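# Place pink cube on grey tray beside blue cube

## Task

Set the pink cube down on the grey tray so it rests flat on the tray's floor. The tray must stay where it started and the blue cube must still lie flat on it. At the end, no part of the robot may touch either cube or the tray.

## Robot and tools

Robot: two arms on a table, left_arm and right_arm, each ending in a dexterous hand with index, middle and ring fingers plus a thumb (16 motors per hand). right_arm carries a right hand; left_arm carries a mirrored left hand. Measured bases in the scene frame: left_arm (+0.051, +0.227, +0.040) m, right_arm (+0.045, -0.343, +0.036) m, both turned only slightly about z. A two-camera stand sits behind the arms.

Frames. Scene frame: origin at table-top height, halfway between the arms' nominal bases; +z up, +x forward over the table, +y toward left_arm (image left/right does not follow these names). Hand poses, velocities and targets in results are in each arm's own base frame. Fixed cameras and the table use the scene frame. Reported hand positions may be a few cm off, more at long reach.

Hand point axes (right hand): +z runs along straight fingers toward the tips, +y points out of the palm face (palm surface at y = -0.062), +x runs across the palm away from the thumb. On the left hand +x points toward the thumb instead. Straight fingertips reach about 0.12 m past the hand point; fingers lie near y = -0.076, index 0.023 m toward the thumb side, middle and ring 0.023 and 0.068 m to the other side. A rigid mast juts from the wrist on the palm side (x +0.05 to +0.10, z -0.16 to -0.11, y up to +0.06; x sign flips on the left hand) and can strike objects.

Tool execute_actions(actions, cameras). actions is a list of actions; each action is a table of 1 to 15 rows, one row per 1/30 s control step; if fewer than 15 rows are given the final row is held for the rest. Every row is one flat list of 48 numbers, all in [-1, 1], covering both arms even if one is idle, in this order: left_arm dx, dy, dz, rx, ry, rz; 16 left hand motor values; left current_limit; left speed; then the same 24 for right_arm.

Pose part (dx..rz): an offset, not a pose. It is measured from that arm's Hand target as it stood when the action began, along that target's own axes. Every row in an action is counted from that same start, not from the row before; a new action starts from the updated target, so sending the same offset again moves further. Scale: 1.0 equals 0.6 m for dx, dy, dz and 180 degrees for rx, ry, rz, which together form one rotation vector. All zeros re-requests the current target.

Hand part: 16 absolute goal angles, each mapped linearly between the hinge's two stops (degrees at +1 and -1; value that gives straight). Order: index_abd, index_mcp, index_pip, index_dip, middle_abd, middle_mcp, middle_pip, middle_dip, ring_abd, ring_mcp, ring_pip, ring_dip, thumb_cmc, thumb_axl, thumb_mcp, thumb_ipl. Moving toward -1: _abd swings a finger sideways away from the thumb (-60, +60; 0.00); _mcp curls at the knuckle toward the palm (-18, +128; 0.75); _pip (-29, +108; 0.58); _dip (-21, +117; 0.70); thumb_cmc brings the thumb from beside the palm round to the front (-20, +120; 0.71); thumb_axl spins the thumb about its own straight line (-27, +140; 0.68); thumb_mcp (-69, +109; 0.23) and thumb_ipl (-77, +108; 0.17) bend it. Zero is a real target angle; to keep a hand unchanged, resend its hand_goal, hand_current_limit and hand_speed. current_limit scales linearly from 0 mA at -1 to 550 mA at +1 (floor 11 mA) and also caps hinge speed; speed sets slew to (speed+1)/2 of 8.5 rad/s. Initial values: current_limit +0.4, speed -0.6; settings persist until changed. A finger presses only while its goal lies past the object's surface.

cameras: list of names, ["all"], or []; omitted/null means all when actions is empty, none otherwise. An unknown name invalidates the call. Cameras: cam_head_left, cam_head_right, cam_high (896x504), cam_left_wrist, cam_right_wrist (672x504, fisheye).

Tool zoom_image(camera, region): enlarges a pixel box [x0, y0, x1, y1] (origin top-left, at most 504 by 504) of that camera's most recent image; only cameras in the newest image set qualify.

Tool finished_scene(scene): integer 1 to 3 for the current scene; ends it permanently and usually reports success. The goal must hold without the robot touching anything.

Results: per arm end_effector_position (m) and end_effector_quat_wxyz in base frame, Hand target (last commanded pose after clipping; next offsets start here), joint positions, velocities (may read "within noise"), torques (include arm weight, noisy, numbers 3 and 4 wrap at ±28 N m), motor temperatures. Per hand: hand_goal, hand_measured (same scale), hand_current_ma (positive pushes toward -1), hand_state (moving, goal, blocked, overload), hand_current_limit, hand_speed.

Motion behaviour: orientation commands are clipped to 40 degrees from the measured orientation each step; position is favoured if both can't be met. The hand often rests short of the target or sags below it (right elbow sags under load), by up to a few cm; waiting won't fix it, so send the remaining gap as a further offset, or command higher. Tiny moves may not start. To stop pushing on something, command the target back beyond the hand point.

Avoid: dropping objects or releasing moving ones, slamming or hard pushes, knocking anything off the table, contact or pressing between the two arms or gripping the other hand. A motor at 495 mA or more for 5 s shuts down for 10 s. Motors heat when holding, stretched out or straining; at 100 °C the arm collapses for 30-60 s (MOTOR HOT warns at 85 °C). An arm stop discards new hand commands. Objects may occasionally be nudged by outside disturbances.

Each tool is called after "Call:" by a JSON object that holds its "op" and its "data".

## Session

Call:
{"op": "execute_actions", "data": {"actions": []}}

Scene clock: 0.00 s.
left_arm: end_effector_position=(+0.7168, -0.3060, +0.2531) hand_goal=(+0.000, +0.754, +0.576, +0.696, +0.000, +0.754, +0.576, +0.696, +0.000, +0.754, +0.576, +0.696, +0.714, +0.678, +0.226, +0.168) hand_measured=(+0.000, +0.754, +0.576, +0.696, +0.000, +0.754, +0.576, +0.696, +0.000, +0.754, +0.576, +0.696, +0.714, +0.678, +0.226, +0.168) hand_current_ma=(+0, +0, +0, +0, +0, +0, +0, +0, +0, +0, +0, +0, +0, +0, +0, +0) hand_state=(goal, goal, goal, goal, goal, goal, goal, goal, goal, goal, goal, goal, goal, overload, goal, goal) hand_current_limit=0.40 hand_speed=-0.60 end_effector_quat_wxyz=(+0.450, +0.299, +0.819, -0.196) | right_arm: end_effector_position=(+0.3232, -0.2771, +0.2174) hand_goal=(+0.000, +0.754, +0.576, +0.696, +0.000, +0.754, +0.576, +0.696, +0.000, +0.754, +0.576, +0.696, +0.714, +0.678, +0.226, +0.168) hand_measured=(+0.000, +0.754, +0.576, +0.696, +0.000, +0.754, +0.576, +0.696, +0.000, +0.754, +0.576, +0.696, +0.714, +0.678, +0.226, +0.168) hand_current_ma=(+0, +0, +0, +0, +0, +0, +0, +0, +0, +0, +0, +0, +0, +0, +0, +0) hand_state=(goal, goal, goal, goal, goal, goal, goal, goal, goal, goal, goal, goal, goal, goal, goal, goal) hand_current_limit=0.40 hand_speed=-0.60 end_effector_quat_wxyz=(+0.192, +0.643, +0.736, -0.089)
Joint positions: left_arm=[-0.453 1.839 1.653 -0.381 0.262 -1.469] | right_arm=[-0.774 1.035 0.861 -0.998 0.153 -0.94]
Joint velocities: within noise
Joint torques (N m): no reading
Motor temperatures (°C): left_arm=[27 34 35 25 27 25] | right_arm=[31 32 34 25 27 26]
Heat: left arm: hottest elbow 35 °C; right arm: hottest elbow 34 °C.
Hand target: left_arm +0.7228, -0.3089, +0.2681; +0.462, +0.298, +0.812, -0.197 | right_arm +0.3286, -0.2824, +0.2331; +0.207, +0.642, +0.733, -0.090

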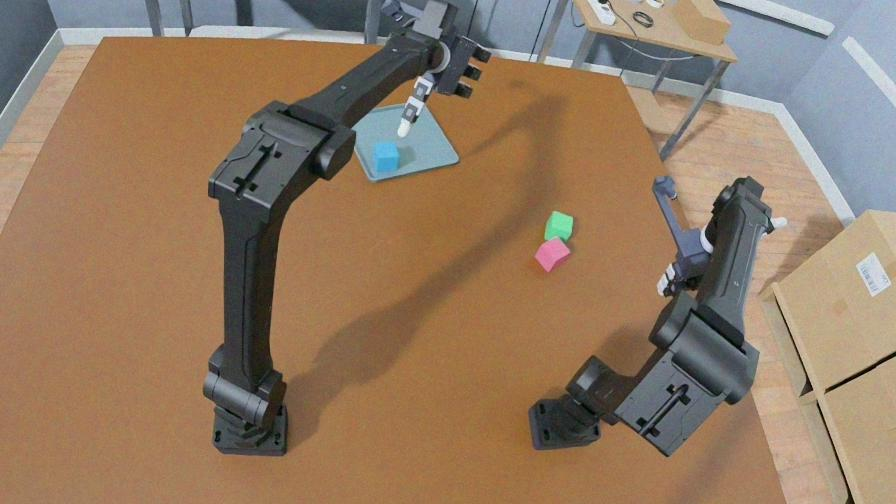

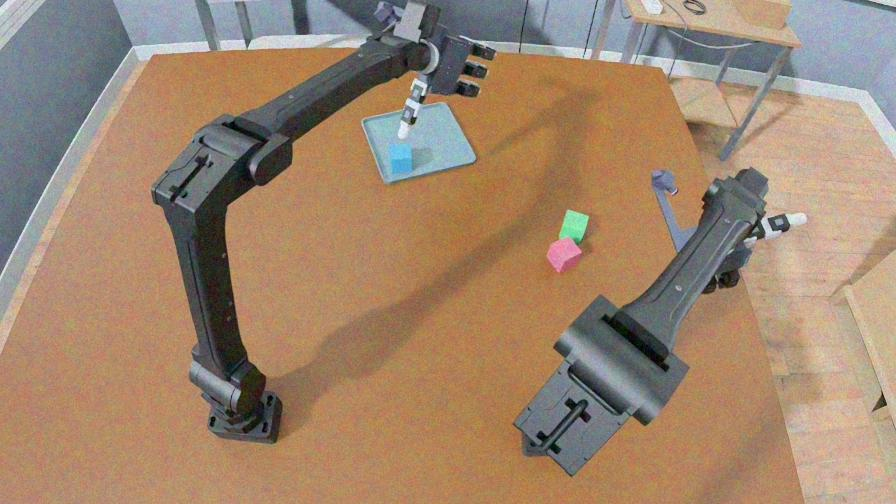

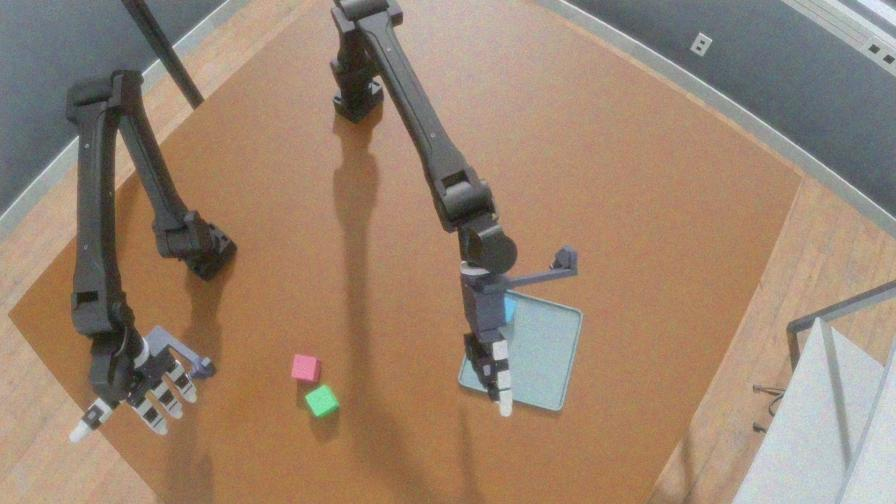

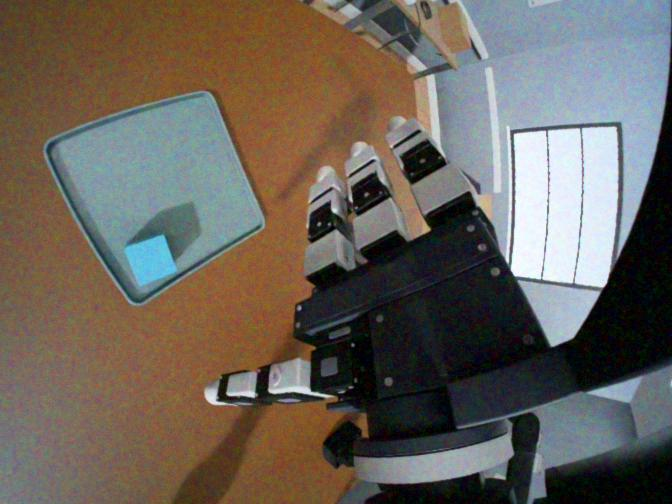

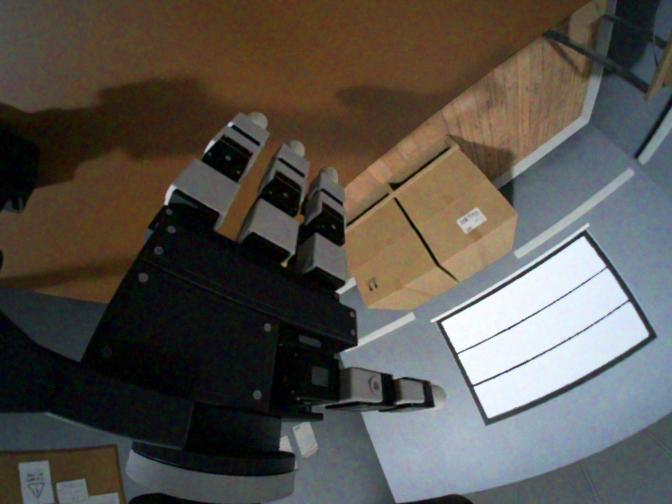

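Call:
{"op": "zoom_image", "data": {"camera": "cam_head_left", "region": [520, 200, 600, 280]}}

Call:
{"op": "zoom_image", "data": {"camera": "cam_high", "region": [270, 340, 360, 430]}}

Call:
{"op": "zoom_image", "data": {"camera": "cam_head_right", "region": [530, 200, 610, 280]}}

Scaled by 6.300 from the camera's 896x504 image, which has a finer 1280x720 frame.

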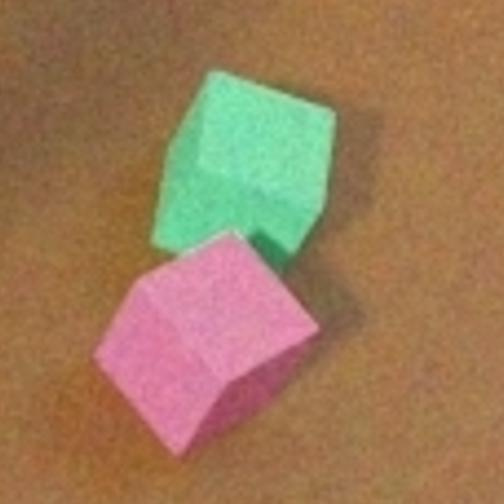

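Scaled by 5.600 from the camera's 896x504 image, which has a finer 1280x720 frame.

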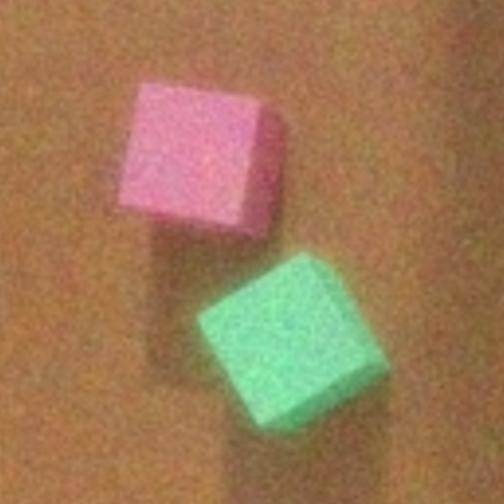

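Scaled by 6.300 from the camera's 896x504 image, which has a finer 1280x720 frame.

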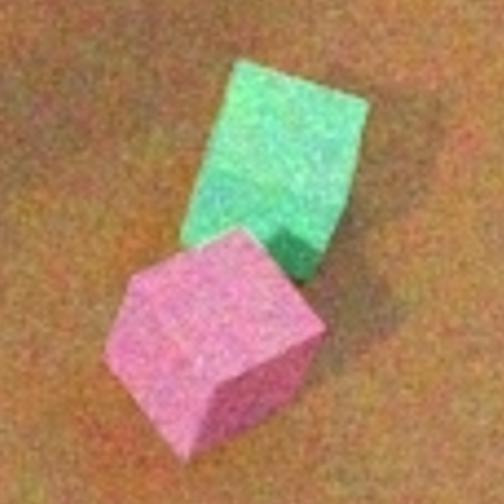

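Call:
{"op": "execute_actions", "data": {"actions": [[[0.0352,0.0445,-0.1225,0,0,0,0,0.754,0.576,0.696,0,0.754,0.576,0.696,0,0.754,0.576,0.696,0.714,0.678,0.226,0.168,0.4,-0.6,0.0843,0.0602,-0.0303,0.0411,0.0309,0.1283,0.35,0.754,0.576,0.696,-0.3,0.754,0.576,0.696,0,-0.5,-0.5,0,-0.57,0.678,0.226,0.168,0.4,-0.6]],[[0.0352,0.0445,-0.1225,0,0,0,0,0.754,0.576,0.696,0,0.754,0.576,0.696,0,0.754,0.576,0.696,0.714,0.678,0.226,0.168,0.4,-0.6,0.1031,0.018,-0.0263,0.0411,0.0309,0.1283,0.35,0.754,0.576,0.696,-0.3,0.754,0.576,0.696,0,-0.5,-0.5,0,-0.57,0.678,0.226,0.168,0.4,-0.6]],[[0.0352,0.0445,-0.1225,0,0,0,0,0.754,0.576,0.696,0,0.754,0.576,0.696,0,0.754,0.576,0.696,0.714,0.678,0.226,0.168,0.4,-0.6,0.1033,-0.0268,-0.0155,0.0411,0.0309,0.1283,0.35,0.754,0.576,0.696,-0.3,0.754,0.576,0.696,0,-0.5,-0.5,0,-0.57,0.678,0.226,0.168,0.4,-0.6]]], "cameras": ["cam_head_left","cam_head_right","cam_high","cam_right_wrist"]}}

Scene clock: 65.87 s.
left_arm: end_effector_position=(+0.6164, -0.0958, +0.3228) hand_goal=(+0.000, +0.754, +0.576, +0.696, +0.000, +0.754, +0.576, +0.696, +0.000, +0.754, +0.576, +0.696, +0.714, +0.678, +0.226, +0.168) hand_measured=(+0.002, +0.752, +0.576, +0.696, +0.002, +0.752, +0.576, +0.696, +0.002, +0.752, +0.576, +0.696, +0.714, +0.678, +0.224, +0.168) hand_current_ma=(+0, +0, +0, +0, +0, +0, +0, +0, +0, +0, +0, +0, +0, +0, +0, +0) hand_state=(goal, goal, goal, goal, goal, goal, goal, goal, goal, goal, goal, goal, goal, overload, goal, goal) hand_current_limit=0.40 hand_speed=-0.60 end_effector_quat_wxyz=(+0.469, +0.291, +0.811, -0.196) | right_arm: end_effector_position=(+0.3943, -0.1025, +0.2157) hand_goal=(+0.350, +0.754, +0.576, +0.696, -0.300, +0.754, +0.576, +0.696, +0.000, -0.500, -0.500, +0.000, -0.570, +0.678, +0.226, +0.168) hand_measured=(+0.346, +0.754, +0.576, +0.696, -0.298, +0.754, +0.576, +0.696, +0.000, -0.482, -0.496, +0.002, -0.570, +0.678, +0.224, +0.168) hand_current_ma=(-1, +0, +0, +0, +0, +0, +0, +0, +0, +12, +1, +0, +0, +0, -1, +0) hand_state=(goal, goal, goal, goal, goal, goal, goal, goal, goal, goal, goal, goal, goal, goal, goal, goal) hand_current_limit=0.40 hand_speed=-0.60 end_effector_quat_wxyz=(-0.007, +0.970, +0.244, -0.013)
Joint positions: left_arm=[-0.137 1.391 1.277 -0.478 0.521 -1.301] | right_arm=[-0.046 1.344 1.212 -1.467 -0.005 1.032]
Joint torques (N m): left_arm=[0.26 -10.17 8.08 1.46 0.5 0.23] | right_arm=[-1.49 -9.41 10.65 -0.75 0.37 0.07]
Motor temperatures (°C): left_arm=[27 37 45 26 27 25] | right_arm=[31 32 43 26 27 26]
Heat: left arm: hottest elbow 45 °C; right arm: hottest elbow 43 °C.
Hand target: left_arm +0.6116, -0.0989, +0.3188; +0.462, +0.298, +0.812, -0.197 | right_arm +0.4105, -0.1064, +0.2332; +0.000, +0.972, +0.234, +0.000
Off the commanded pose: left_arm 0.007 m, 1 deg | right_arm 0.024 m, 2 deg.
Images, in order (width x height): cam_head_left 896x504, cam_head_right 896x504, cam_high 896x504, cam_right_wrist 672x504.

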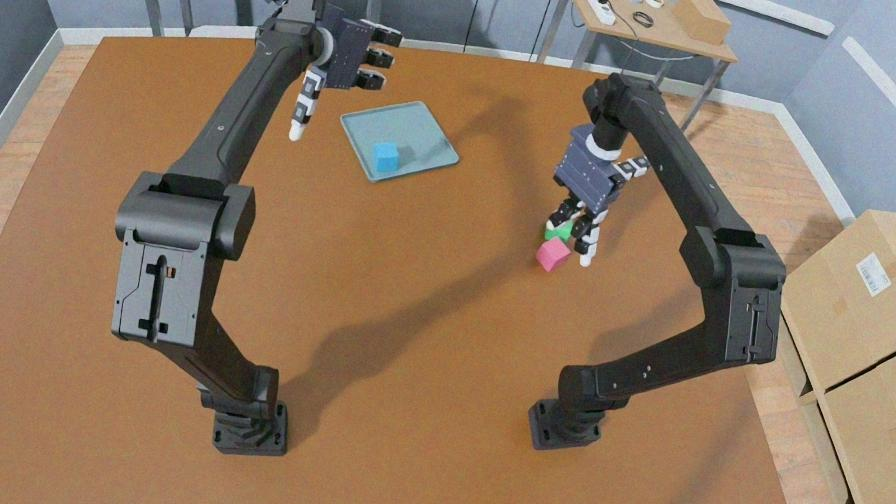

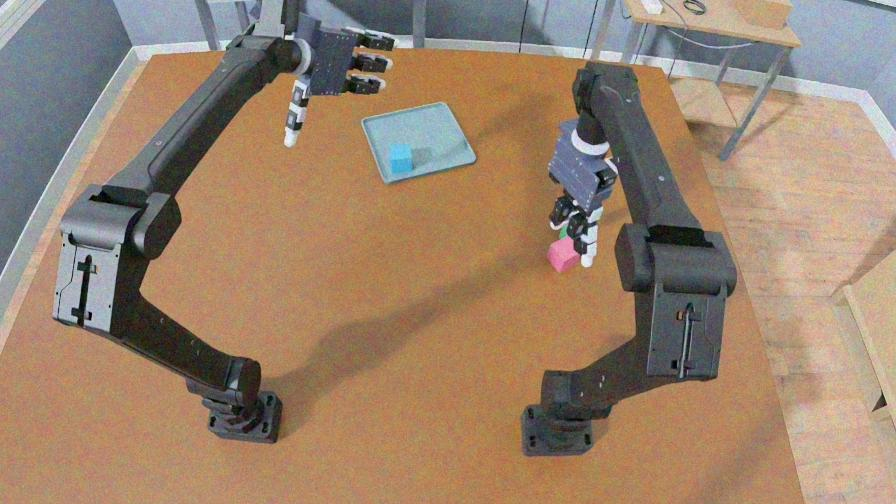

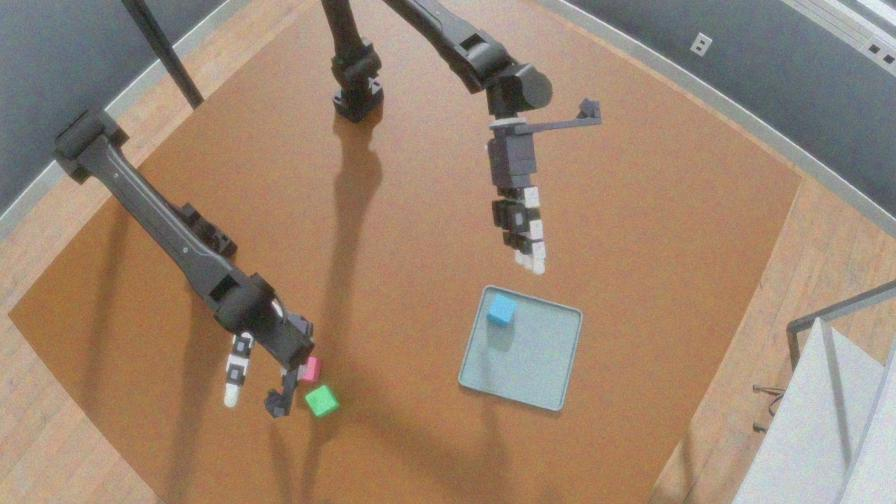

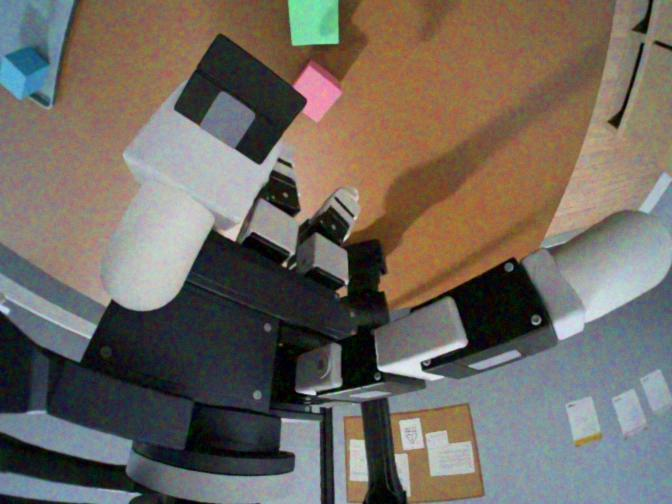

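Call:
{"op": "zoom_image", "data": {"camera": "cam_right_wrist", "region": [240, 0, 400, 160]}}

Call:
{"op": "zoom_image", "data": {"camera": "cam_head_left", "region": [530, 190, 620, 280]}}

Call:
{"op": "zoom_image", "data": {"camera": "cam_head_right", "region": [530, 190, 620, 280]}}

Scaled by 3.150 from the camera's 672x504 image, which has a finer 960x720 frame.

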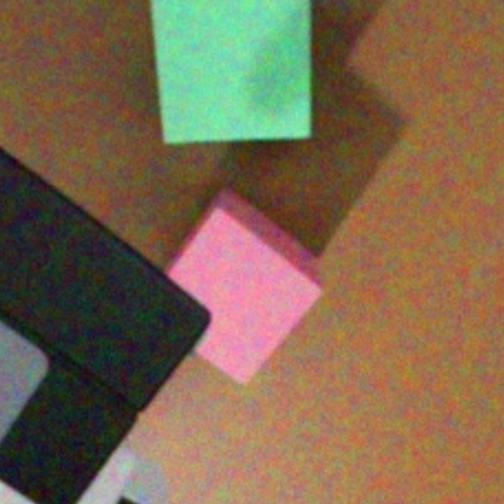

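Scaled by 5.600 from the camera's 896x504 image, which has a finer 1280x720 frame.

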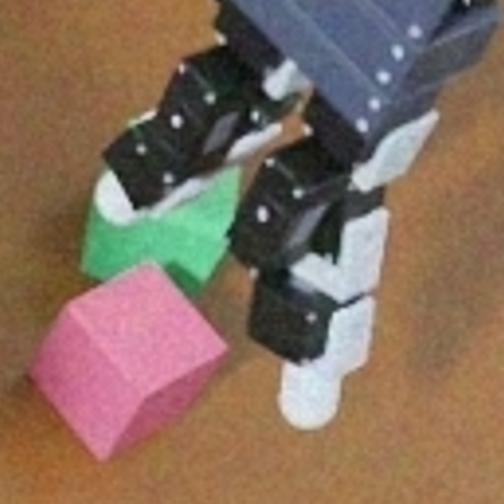

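Scaled by 5.600 from the camera's 896x504 image, which has a finer 1280x720 frame.

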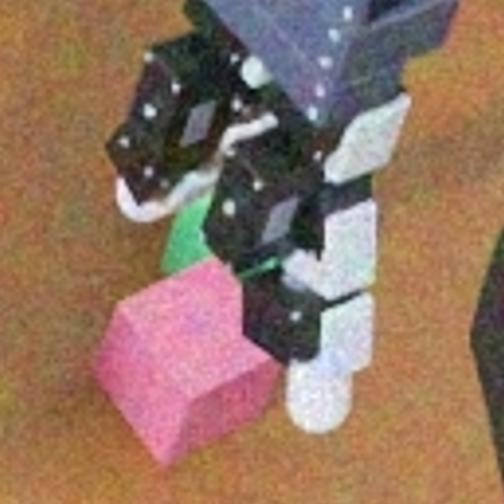

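Call:
{"op": "execute_actions", "data": {"actions": [[[0.0352,0.0445,-0.1225,0,0,0,0,0.754,0.576,0.696,0,0.754,0.576,0.696,0,0.754,0.576,0.696,0.714,0.678,0.226,0.168,0.4,-0.6,0.0264,0.0509,0.0667,0,0,0,0.35,0.754,0.576,0.696,-0.3,0.754,0.576,0.696,0,-0.5,-0.5,0,-0.57,0.678,0.226,0.168,0.4,-0.6]],[[0.0352,0.0445,-0.1225,0,0,0,0,0.754,0.576,0.696,0,0.754,0.576,0.696,0,0.754,0.576,0.696,0.714,0.678,0.226,0.168,0.4,-0.6,0,0,0.075,0,0,0,0.35,0.754,0.576,0.696,-0.3,0.754,0.576,0.696,0,-0.5,-0.5,0,-0.57,0.678,0.226,0.168,0.4,-0.6]]], "cameras": ["cam_head_left","cam_head_right","cam_high","cam_right_wrist"]}}

Call:
{"op": "zoom_image", "data": {"camera": "cam_right_wrist", "region": [240, 20, 400, 180]}}

Call:
{"op": "zoom_image", "data": {"camera": "cam_head_left", "region": [530, 190, 620, 280]}}

Call:
{"op": "zoom_image", "data": {"camera": "cam_head_right", "region": [530, 190, 620, 280]}}

Scene clock: 95.73 s.
left_arm: end_effector_position=(+0.5367, +0.0437, +0.3467) hand_goal=(+0.000, +0.754, +0.576, +0.696, +0.000, +0.754, +0.576, +0.696, +0.000, +0.754, +0.576, +0.696, +0.714, +0.678, +0.226, +0.168) hand_measured=(+0.002, +0.752, +0.576, +0.696, +0.002, +0.752, +0.576, +0.696, +0.002, +0.752, +0.576, +0.696, +0.714, +0.678, +0.224, +0.168) hand_current_ma=(+0, +0, +0, +0, +0, +0, +0, +0, +0, +0, +0, +0, +0, +0, +0, +0) hand_state=(goal, goal, goal, goal, goal, goal, goal, goal, goal, goal, goal, goal, goal, overload, goal, goal) hand_current_limit=0.40 hand_speed=-0.60 end_effector_quat_wxyz=(+0.462, +0.290, +0.815, -0.198) | right_arm: end_effector_position=(+0.4387, -0.1237, +0.1574) hand_goal=(+0.350, +0.754, +0.576, +0.696, -0.300, +0.754, +0.576, +0.696, +0.000, -0.500, -0.500, +0.000, -0.570, +0.678, +0.226, +0.168) hand_measured=(+0.346, +0.754, +0.576, +0.696, -0.298, +0.754, +0.576, +0.696, +0.000, -0.484, -0.496, +0.002, -0.570, +0.678, +0.224, +0.168) hand_current_ma=(-1, +0, +0, +0, +0, +0, +0, +0, +0, +11, +1, +0, +0, +0, -1, +0) hand_state=(goal, goal, goal, goal, goal, goal, goal, goal, goal, goal, goal, goal, goal, goal, goal, goal) hand_current_limit=0.40 hand_speed=-0.60 end_effector_quat_wxyz=(+0.002, +0.973, +0.232, +0.007)
Joint positions: left_arm=[0.198 1.211 1.21 -0.771 0.782 -1.033] | right_arm=[-0.088 1.474 1.183 -1.265 0 1.015]
Joint torques (N m): left_arm=[0.38 -6.95 9.5 1.13 0.8 0.22] | right_arm=[-0.67 -11.28 5.89 0.32 0.29 -0.11]
Heat: left arm: hottest elbow 45 °C; right arm: hottest elbow 42 °C.
Hand target: left_arm +0.5375, +0.0411, +0.3528; +0.462, +0.298, +0.812, -0.197 | right_arm +0.4386, -0.1264, +0.1482; +0.001, +0.972, +0.234, +0.000
Off the commanded pose: left_arm 0.007 m, 1 deg | right_arm 0.010 m, 1 deg.
Images, in order (width x height): cam_head_left 896x504, cam_head_right 896x504, cam_high 896x504, cam_right_wrist 672x504.

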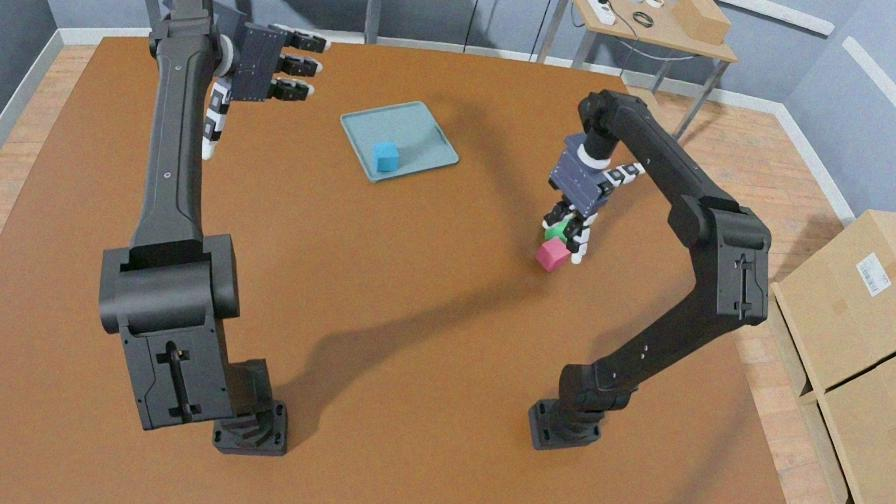

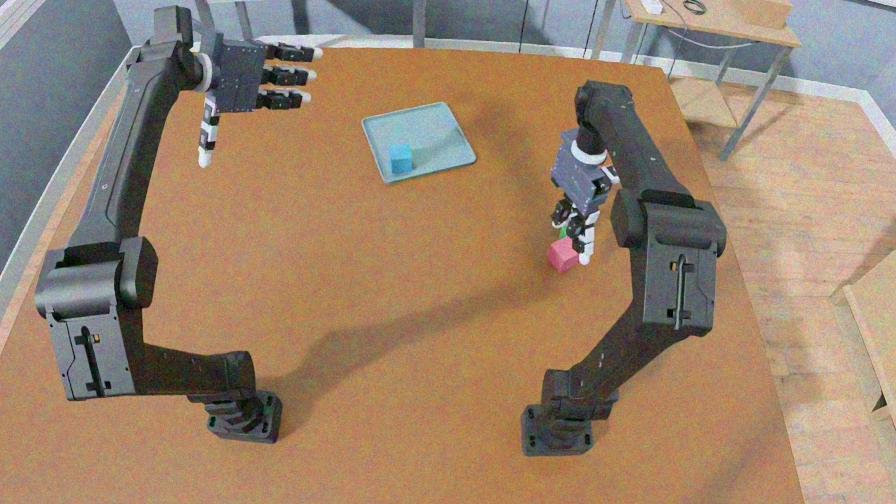

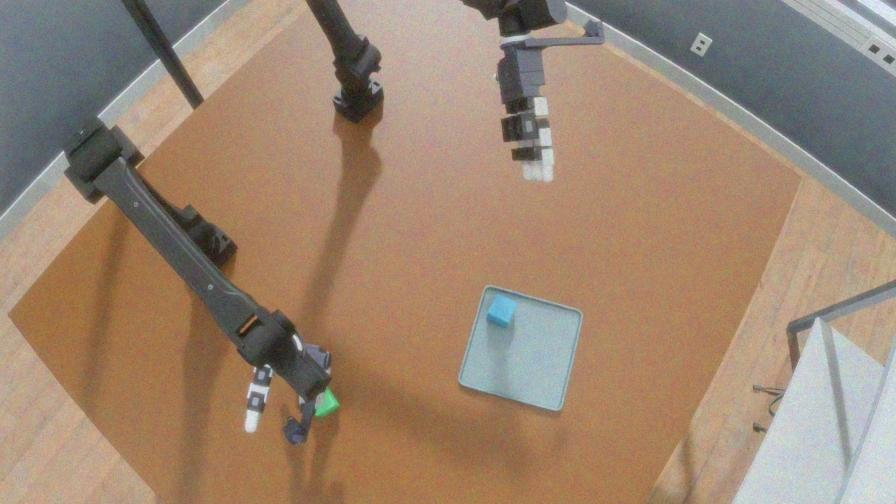

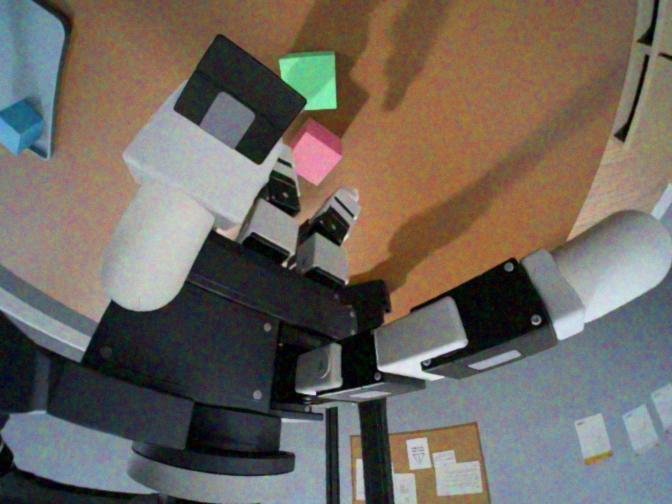

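Scaled by 3.150 from the camera's 672x504 image, which has a finer 960x720 frame.

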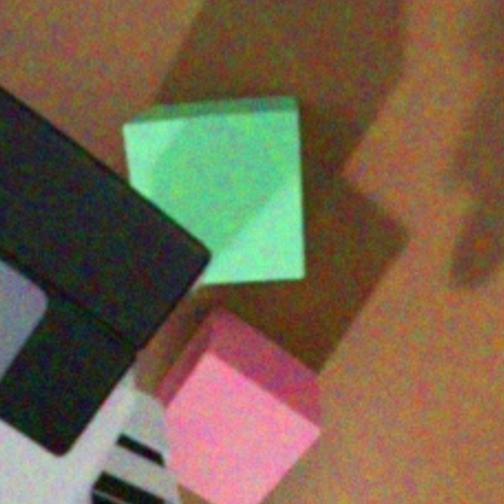

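Scaled by 5.600 from the camera's 896x504 image, which has a finer 1280x720 frame.

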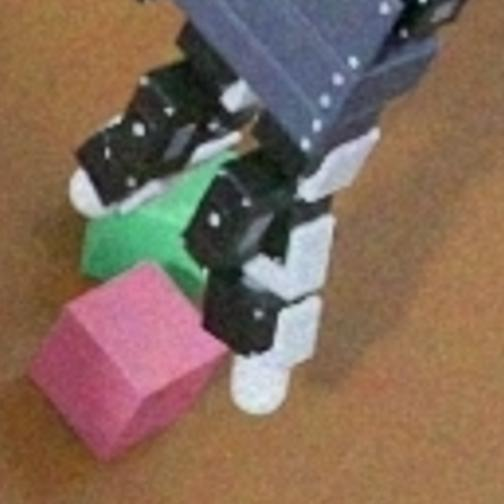

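Scaled by 5.600 from the camera's 896x504 image, which has a finer 1280x720 frame.

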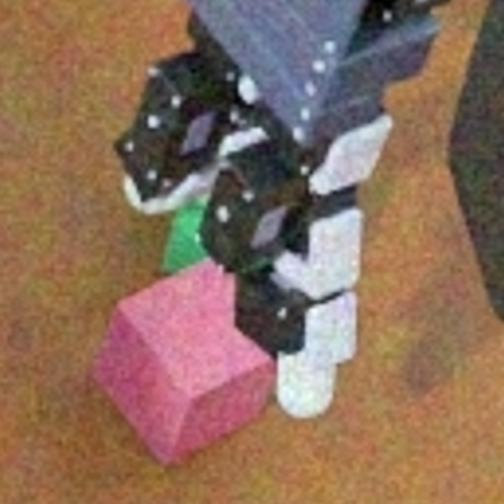

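Call:
{"op": "execute_actions", "data": {"actions": [[[0.0352,0.0445,-0.1225,0,0,0,0,0.754,0.576,0.696,0,0.754,0.576,0.696,0,0.754,0.576,0.696,0.714,0.678,0.226,0.168,0.4,-0.6,0,0,0.0633,0,0,0,0.35,0.754,0.576,0.696,-0.3,0.754,0.576,0.696,0,-0.5,-0.5,0,-0.57,0.678,0.226,0.168,0.4,-0.6]]], "cameras": ["cam_head_left","cam_head_right","cam_right_wrist"]}}

Call:
{"op": "zoom_image", "data": {"camera": "cam_right_wrist", "region": [240, 60, 400, 220]}}

Call:
{"op": "zoom_image", "data": {"camera": "cam_head_left", "region": [530, 190, 620, 280]}}

Call:
{"op": "zoom_image", "data": {"camera": "cam_head_right", "region": [530, 190, 620, 280]}}

Scene clock: 110.63 s.
left_arm: end_effector_position=(+0.4912, +0.1095, +0.3396) hand_goal=(+0.000, +0.754, +0.576, +0.696, +0.000, +0.754, +0.576, +0.696, +0.000, +0.754, +0.576, +0.696, +0.714, +0.678, +0.226, +0.168) hand_measured=(+0.002, +0.752, +0.576, +0.696, +0.002, +0.752, +0.576, +0.696, +0.002, +0.752, +0.576, +0.696, +0.714, +0.678, +0.224, +0.168) hand_current_ma=(+0, +0, +0, +0, +0, +0, +0, +0, +0, +0, +0, +0, +0, +0, +0, +0) hand_state=(goal, goal, goal, goal, goal, goal, goal, goal, goal, goal, goal, goal, goal, overload, goal, goal) hand_current_limit=0.40 hand_speed=-0.60 end_effector_quat_wxyz=(+0.448, +0.282, +0.822, -0.210) | right_arm: end_effector_position=(+0.4386, -0.1237, +0.1164) hand_goal=(+0.350, +0.754, +0.576, +0.696, -0.300, +0.754, +0.576, +0.696, +0.000, -0.500, -0.500, +0.000, -0.570, +0.678, +0.226, +0.168) hand_measured=(+0.346, +0.754, +0.576, +0.696, -0.298, +0.754, +0.576, +0.696, +0.000, -0.484, -0.496, +0.002, -0.570, +0.678, +0.224, +0.168) hand_current_ma=(-1, +0, +0, +0, +0, +0, +0, +0, +0, +10, +1, +0, +0, +0, -1, +0) hand_state=(goal, goal, goal, goal, goal, goal, goal, goal, goal, goal, goal, goal, goal, goal, goal, goal) hand_current_limit=0.40 hand_speed=-0.60 end_effector_quat_wxyz=(+0.001, +0.973, +0.232, +0.004)
Joint positions: left_arm=[0.401 1.192 1.217 -1.014 0.914 -0.801] | right_arm=[-0.088 1.515 1.115 -1.163 0 1.015]
Joint torques (N m): left_arm=[0.44 -6.01 12.51 0.75 1.03 0.24] | right_arm=[-2.2 -11.99 5.71 -0.09 0.32 -0.12]
Heat: left arm: hottest elbow 47 °C; right arm: hottest elbow 41 °C.
Hand target: left_arm +0.5005, +0.1111, +0.3697; +0.462, +0.298, +0.812, -0.197 | right_arm +0.4386, -0.1265, +0.1102; +0.001, +0.972, +0.234, +0.000
Off the commanded pose: left_arm 0.032 m, 3 deg | right_arm 0.007 m, 0 deg.
Images, in order (width x height): cam_head_left 896x504, cam_head_right 896x504, cam_right_wrist 672x504.

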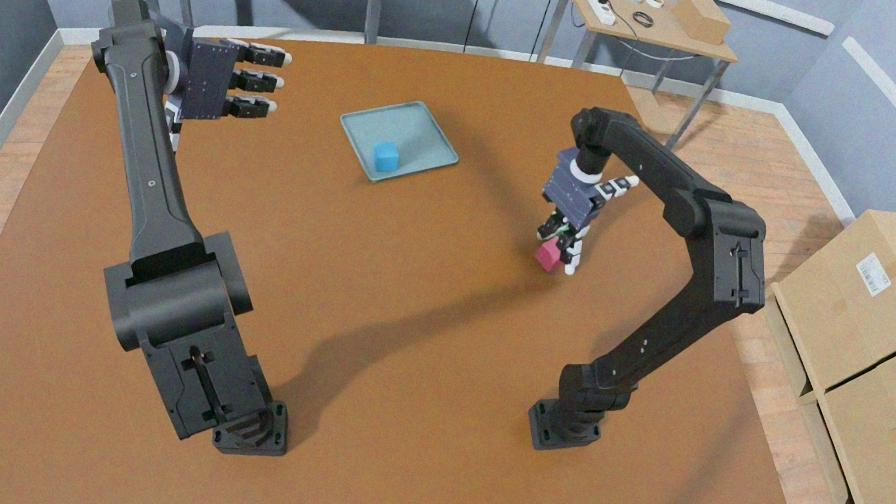

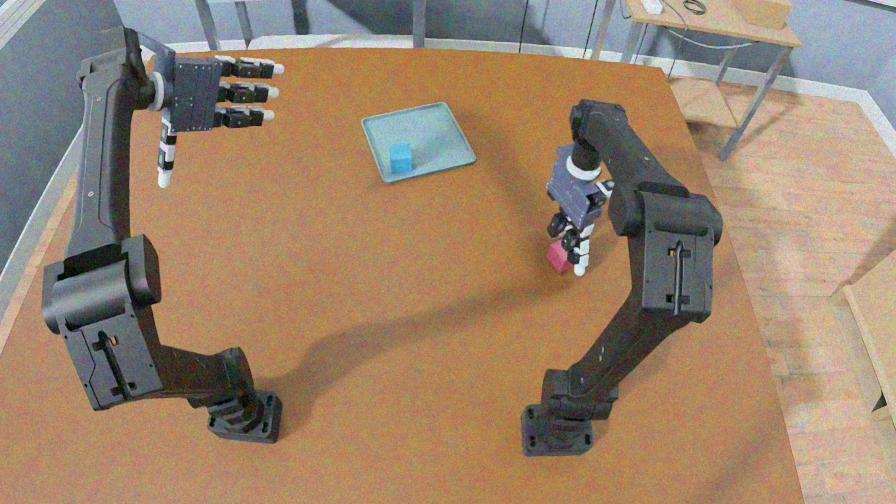

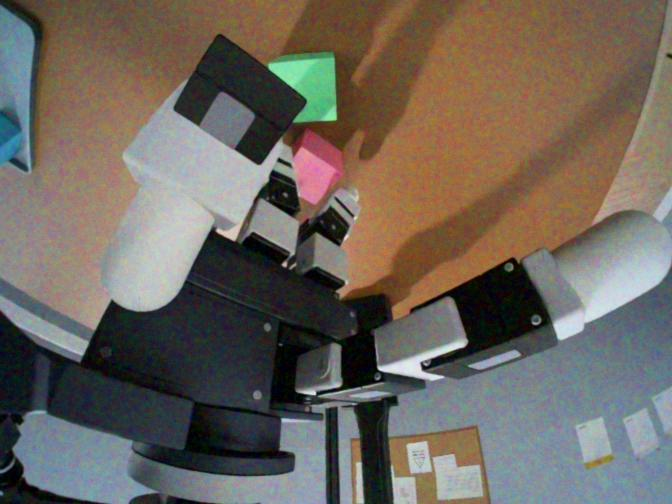

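Scaled by 3.150 from the camera's 672x504 image, which has a finer 960x720 frame.

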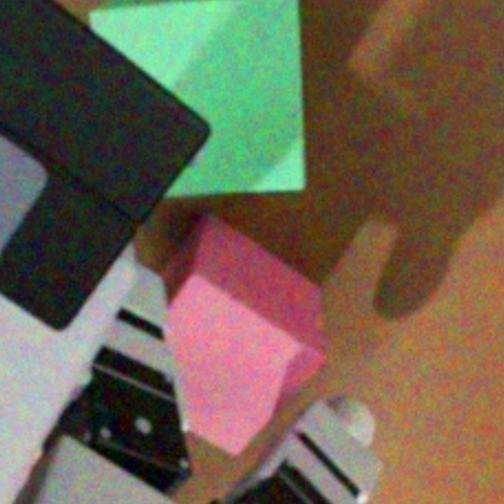

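Scaled by 5.600 from the camera's 896x504 image, which has a finer 1280x720 frame.

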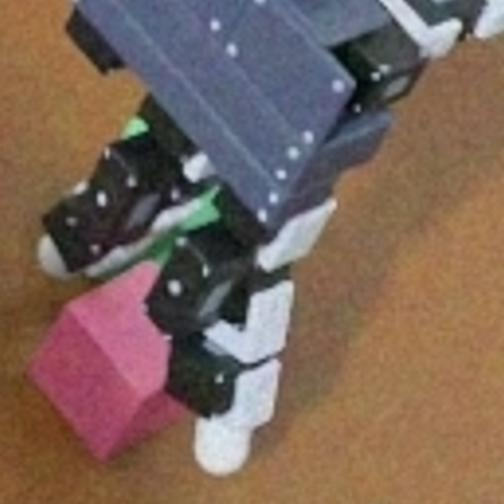

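Scaled by 5.600 from the camera's 896x504 image, which has a finer 1280x720 frame.

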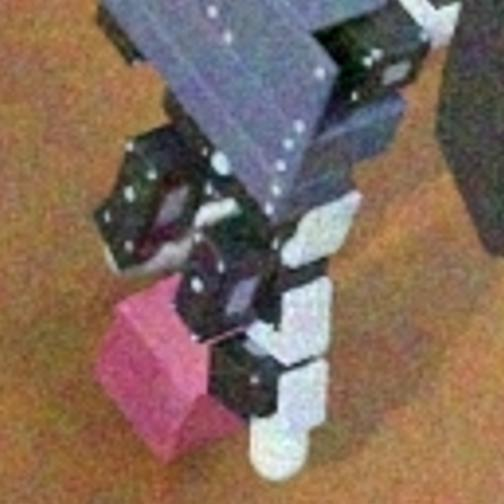

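Call:
{"op": "execute_actions", "data": {"actions": [[[0.055,0.0535,-0.1012,0,0,0,0,0.754,0.576,0.696,0,0.754,0.576,0.696,0,0.754,0.576,0.696,0.714,0.678,0.226,0.168,0.4,-0.6,0,0,0,0,0,0,0.0,0.754,0.576,0.696,0.0,0.754,0.576,0.696,0,-0.5,-0.5,0,-0.57,0.678,0.226,0.168,0.1,-0.95]],[[0.055,0.0535,-0.1012,0,0,0,0,0.754,0.576,0.696,0,0.754,0.576,0.696,0,0.754,0.576,0.696,0.714,0.678,0.226,0.168,0.4,-0.6,0,0,0,0,0,0,0.0,0.754,0.576,0.696,0.0,0.754,0.576,0.696,0,-0.5,-0.5,0,-0.57,0.678,0.226,0.168,0.1,-0.95]],[[0,0,0,0,0,0,0,0.754,0.576,0.696,0,0.754,0.576,0.696,0,0.754,0.576,0.696,0.714,0.678,0.226,0.168,0.4,-0.6,0,0,0,0,0,0,0.0,0.754,0.576,0.696,0.0,0.754,0.576,0.696,0,-0.5,-0.5,0,-0.57,0.678,0.226,0.168,0.1,-0.95]],[[0,0,0,0,0,0,0,0.754,0.576,0.696,0,0.754,0.576,0.696,0,0.754,0.576,0.696,0.714,0.678,0.226,0.168,0.4,-0.6,0,0,0,0,0,0,-0.25,0.754,0.576,0.696,0.25,0.754,0.576,0.696,0,-0.5,-0.5,0,-0.57,0.678,0.226,0.168,0.1,-0.95]]], "cameras": ["cam_head_left","cam_head_right","cam_right_wrist"]}}

Call:
{"op": "zoom_image", "data": {"camera": "cam_right_wrist", "region": [240, 60, 400, 220]}}

Call:
{"op": "zoom_image", "data": {"camera": "cam_head_left", "region": [530, 190, 620, 280]}}

Scene clock: 123.07 s.
left_arm: end_effector_position=(+0.4307, +0.2450, +0.3516) hand_goal=(+0.000, +0.754, +0.576, +0.696, +0.000, +0.754, +0.576, +0.696, +0.000, +0.754, +0.576, +0.696, +0.714, +0.678, +0.226, +0.168) hand_measured=(+0.002, +0.752, +0.576, +0.696, +0.002, +0.752, +0.576, +0.696, +0.002, +0.752, +0.576, +0.696, +0.714, +0.678, +0.224, +0.168) hand_current_ma=(+0, +0, +0, +0, +0, +0, +0, +0, +0, +0, +0, +0, +0, +0, +0, +0) hand_state=(goal, goal, goal, goal, goal, goal, goal, goal, goal, goal, goal, goal, goal, overload, goal, goal) hand_current_limit=0.40 hand_speed=-0.60 end_effector_quat_wxyz=(+0.456, +0.285, +0.817, -0.208) | right_arm: end_effector_position=(+0.4387, -0.1237, +0.1164) hand_goal=(-0.250, +0.754, +0.576, +0.696, +0.250, +0.754, +0.576, +0.696, +0.000, -0.500, -0.500, +0.000, -0.570, +0.678, +0.226, +0.168) hand_measured=(+0.276, +0.760, +0.578, +0.696, -0.204, +0.744, +0.574, +0.696, +0.000, -0.484, -0.496, +0.002, -0.570, +0.678, +0.224, +0.168) hand_current_ma=(+303, +2, +1, +0, -302, -4, +0, +0, +0, +10, +1, +0, +0, +0, -1, +0) hand_state=(blocked, goal, goal, goal, blocked, goal, goal, goal, goal, goal, goal, goal, goal, goal, goal, goal) hand_current_limit=0.10 hand_speed=-0.95 end_effector_quat_wxyz=(+0.001, +0.973, +0.232, +0.004)
Joint positions: left_arm=[0.792 1.361 1.422 -1.608 1.049 -0.12] | right_arm=[-0.088 1.515 1.115 -1.163 0 1.015]
Joint torques (N m): left_arm=[0.38 -6.36 11.49 -0.25 1.3 0.23] | right_arm=[-1.49 -11.52 5.75 0.18 0.29 -0.14]
Motor temperatures (°C): left_arm=[27 36 51 25 28 25] | right_arm=[30 34 41 25 26 26]
Heat: left arm: hottest elbow 51 °C; right arm: hottest elbow 41 °C.
Hand target: left_arm +0.4403, +0.2512, +0.3697; +0.462, +0.298, +0.812, -0.197 | right_arm +0.4386, -0.1265, +0.1102; +0.001, +0.972, +0.233, +0.000
Off the commanded pose: left_arm 0.021 m, 2 deg | right_arm 0.007 m, 0 deg.
Images, in order (width x height): cam_head_left 896x504, cam_head_right 896x504, cam_right_wrist 672x504.

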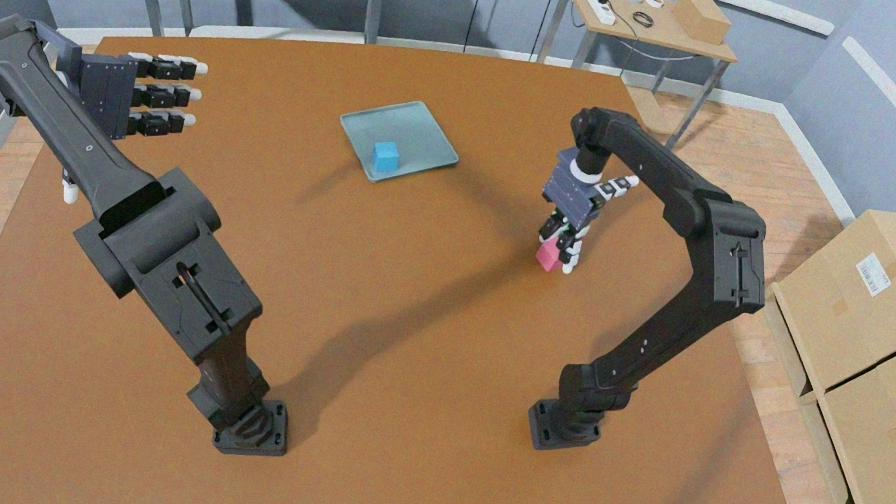

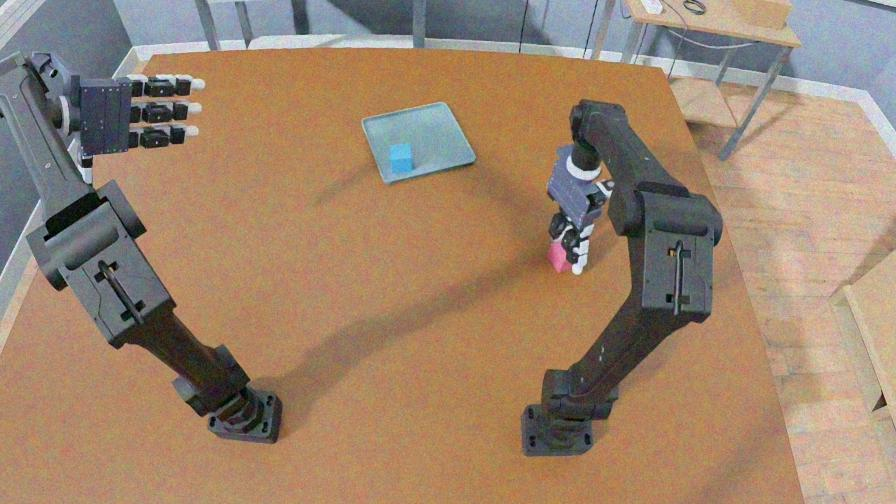

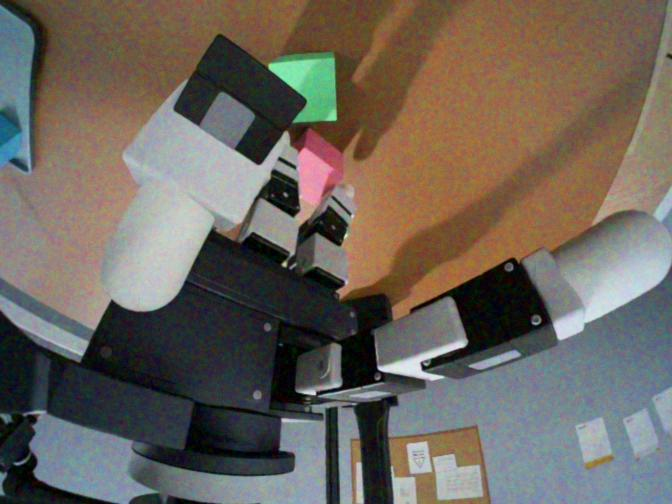

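Scaled by 3.150 from the camera's 672x504 image, which has a finer 960x720 frame.

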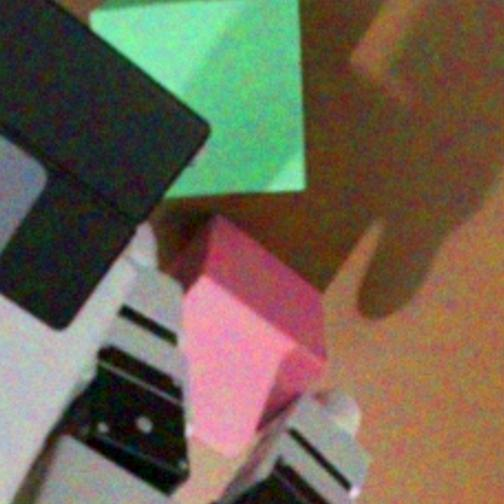

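Scaled by 5.600 from the camera's 896x504 image, which has a finer 1280x720 frame.

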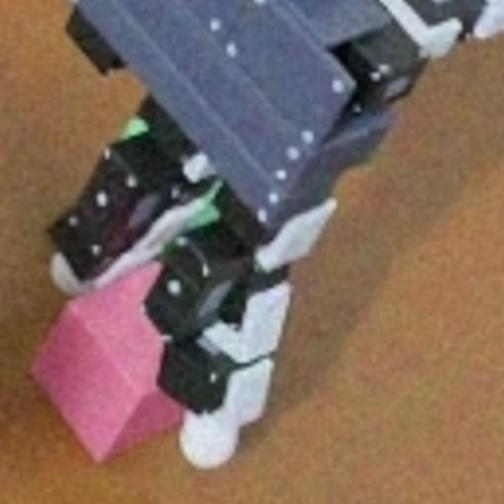

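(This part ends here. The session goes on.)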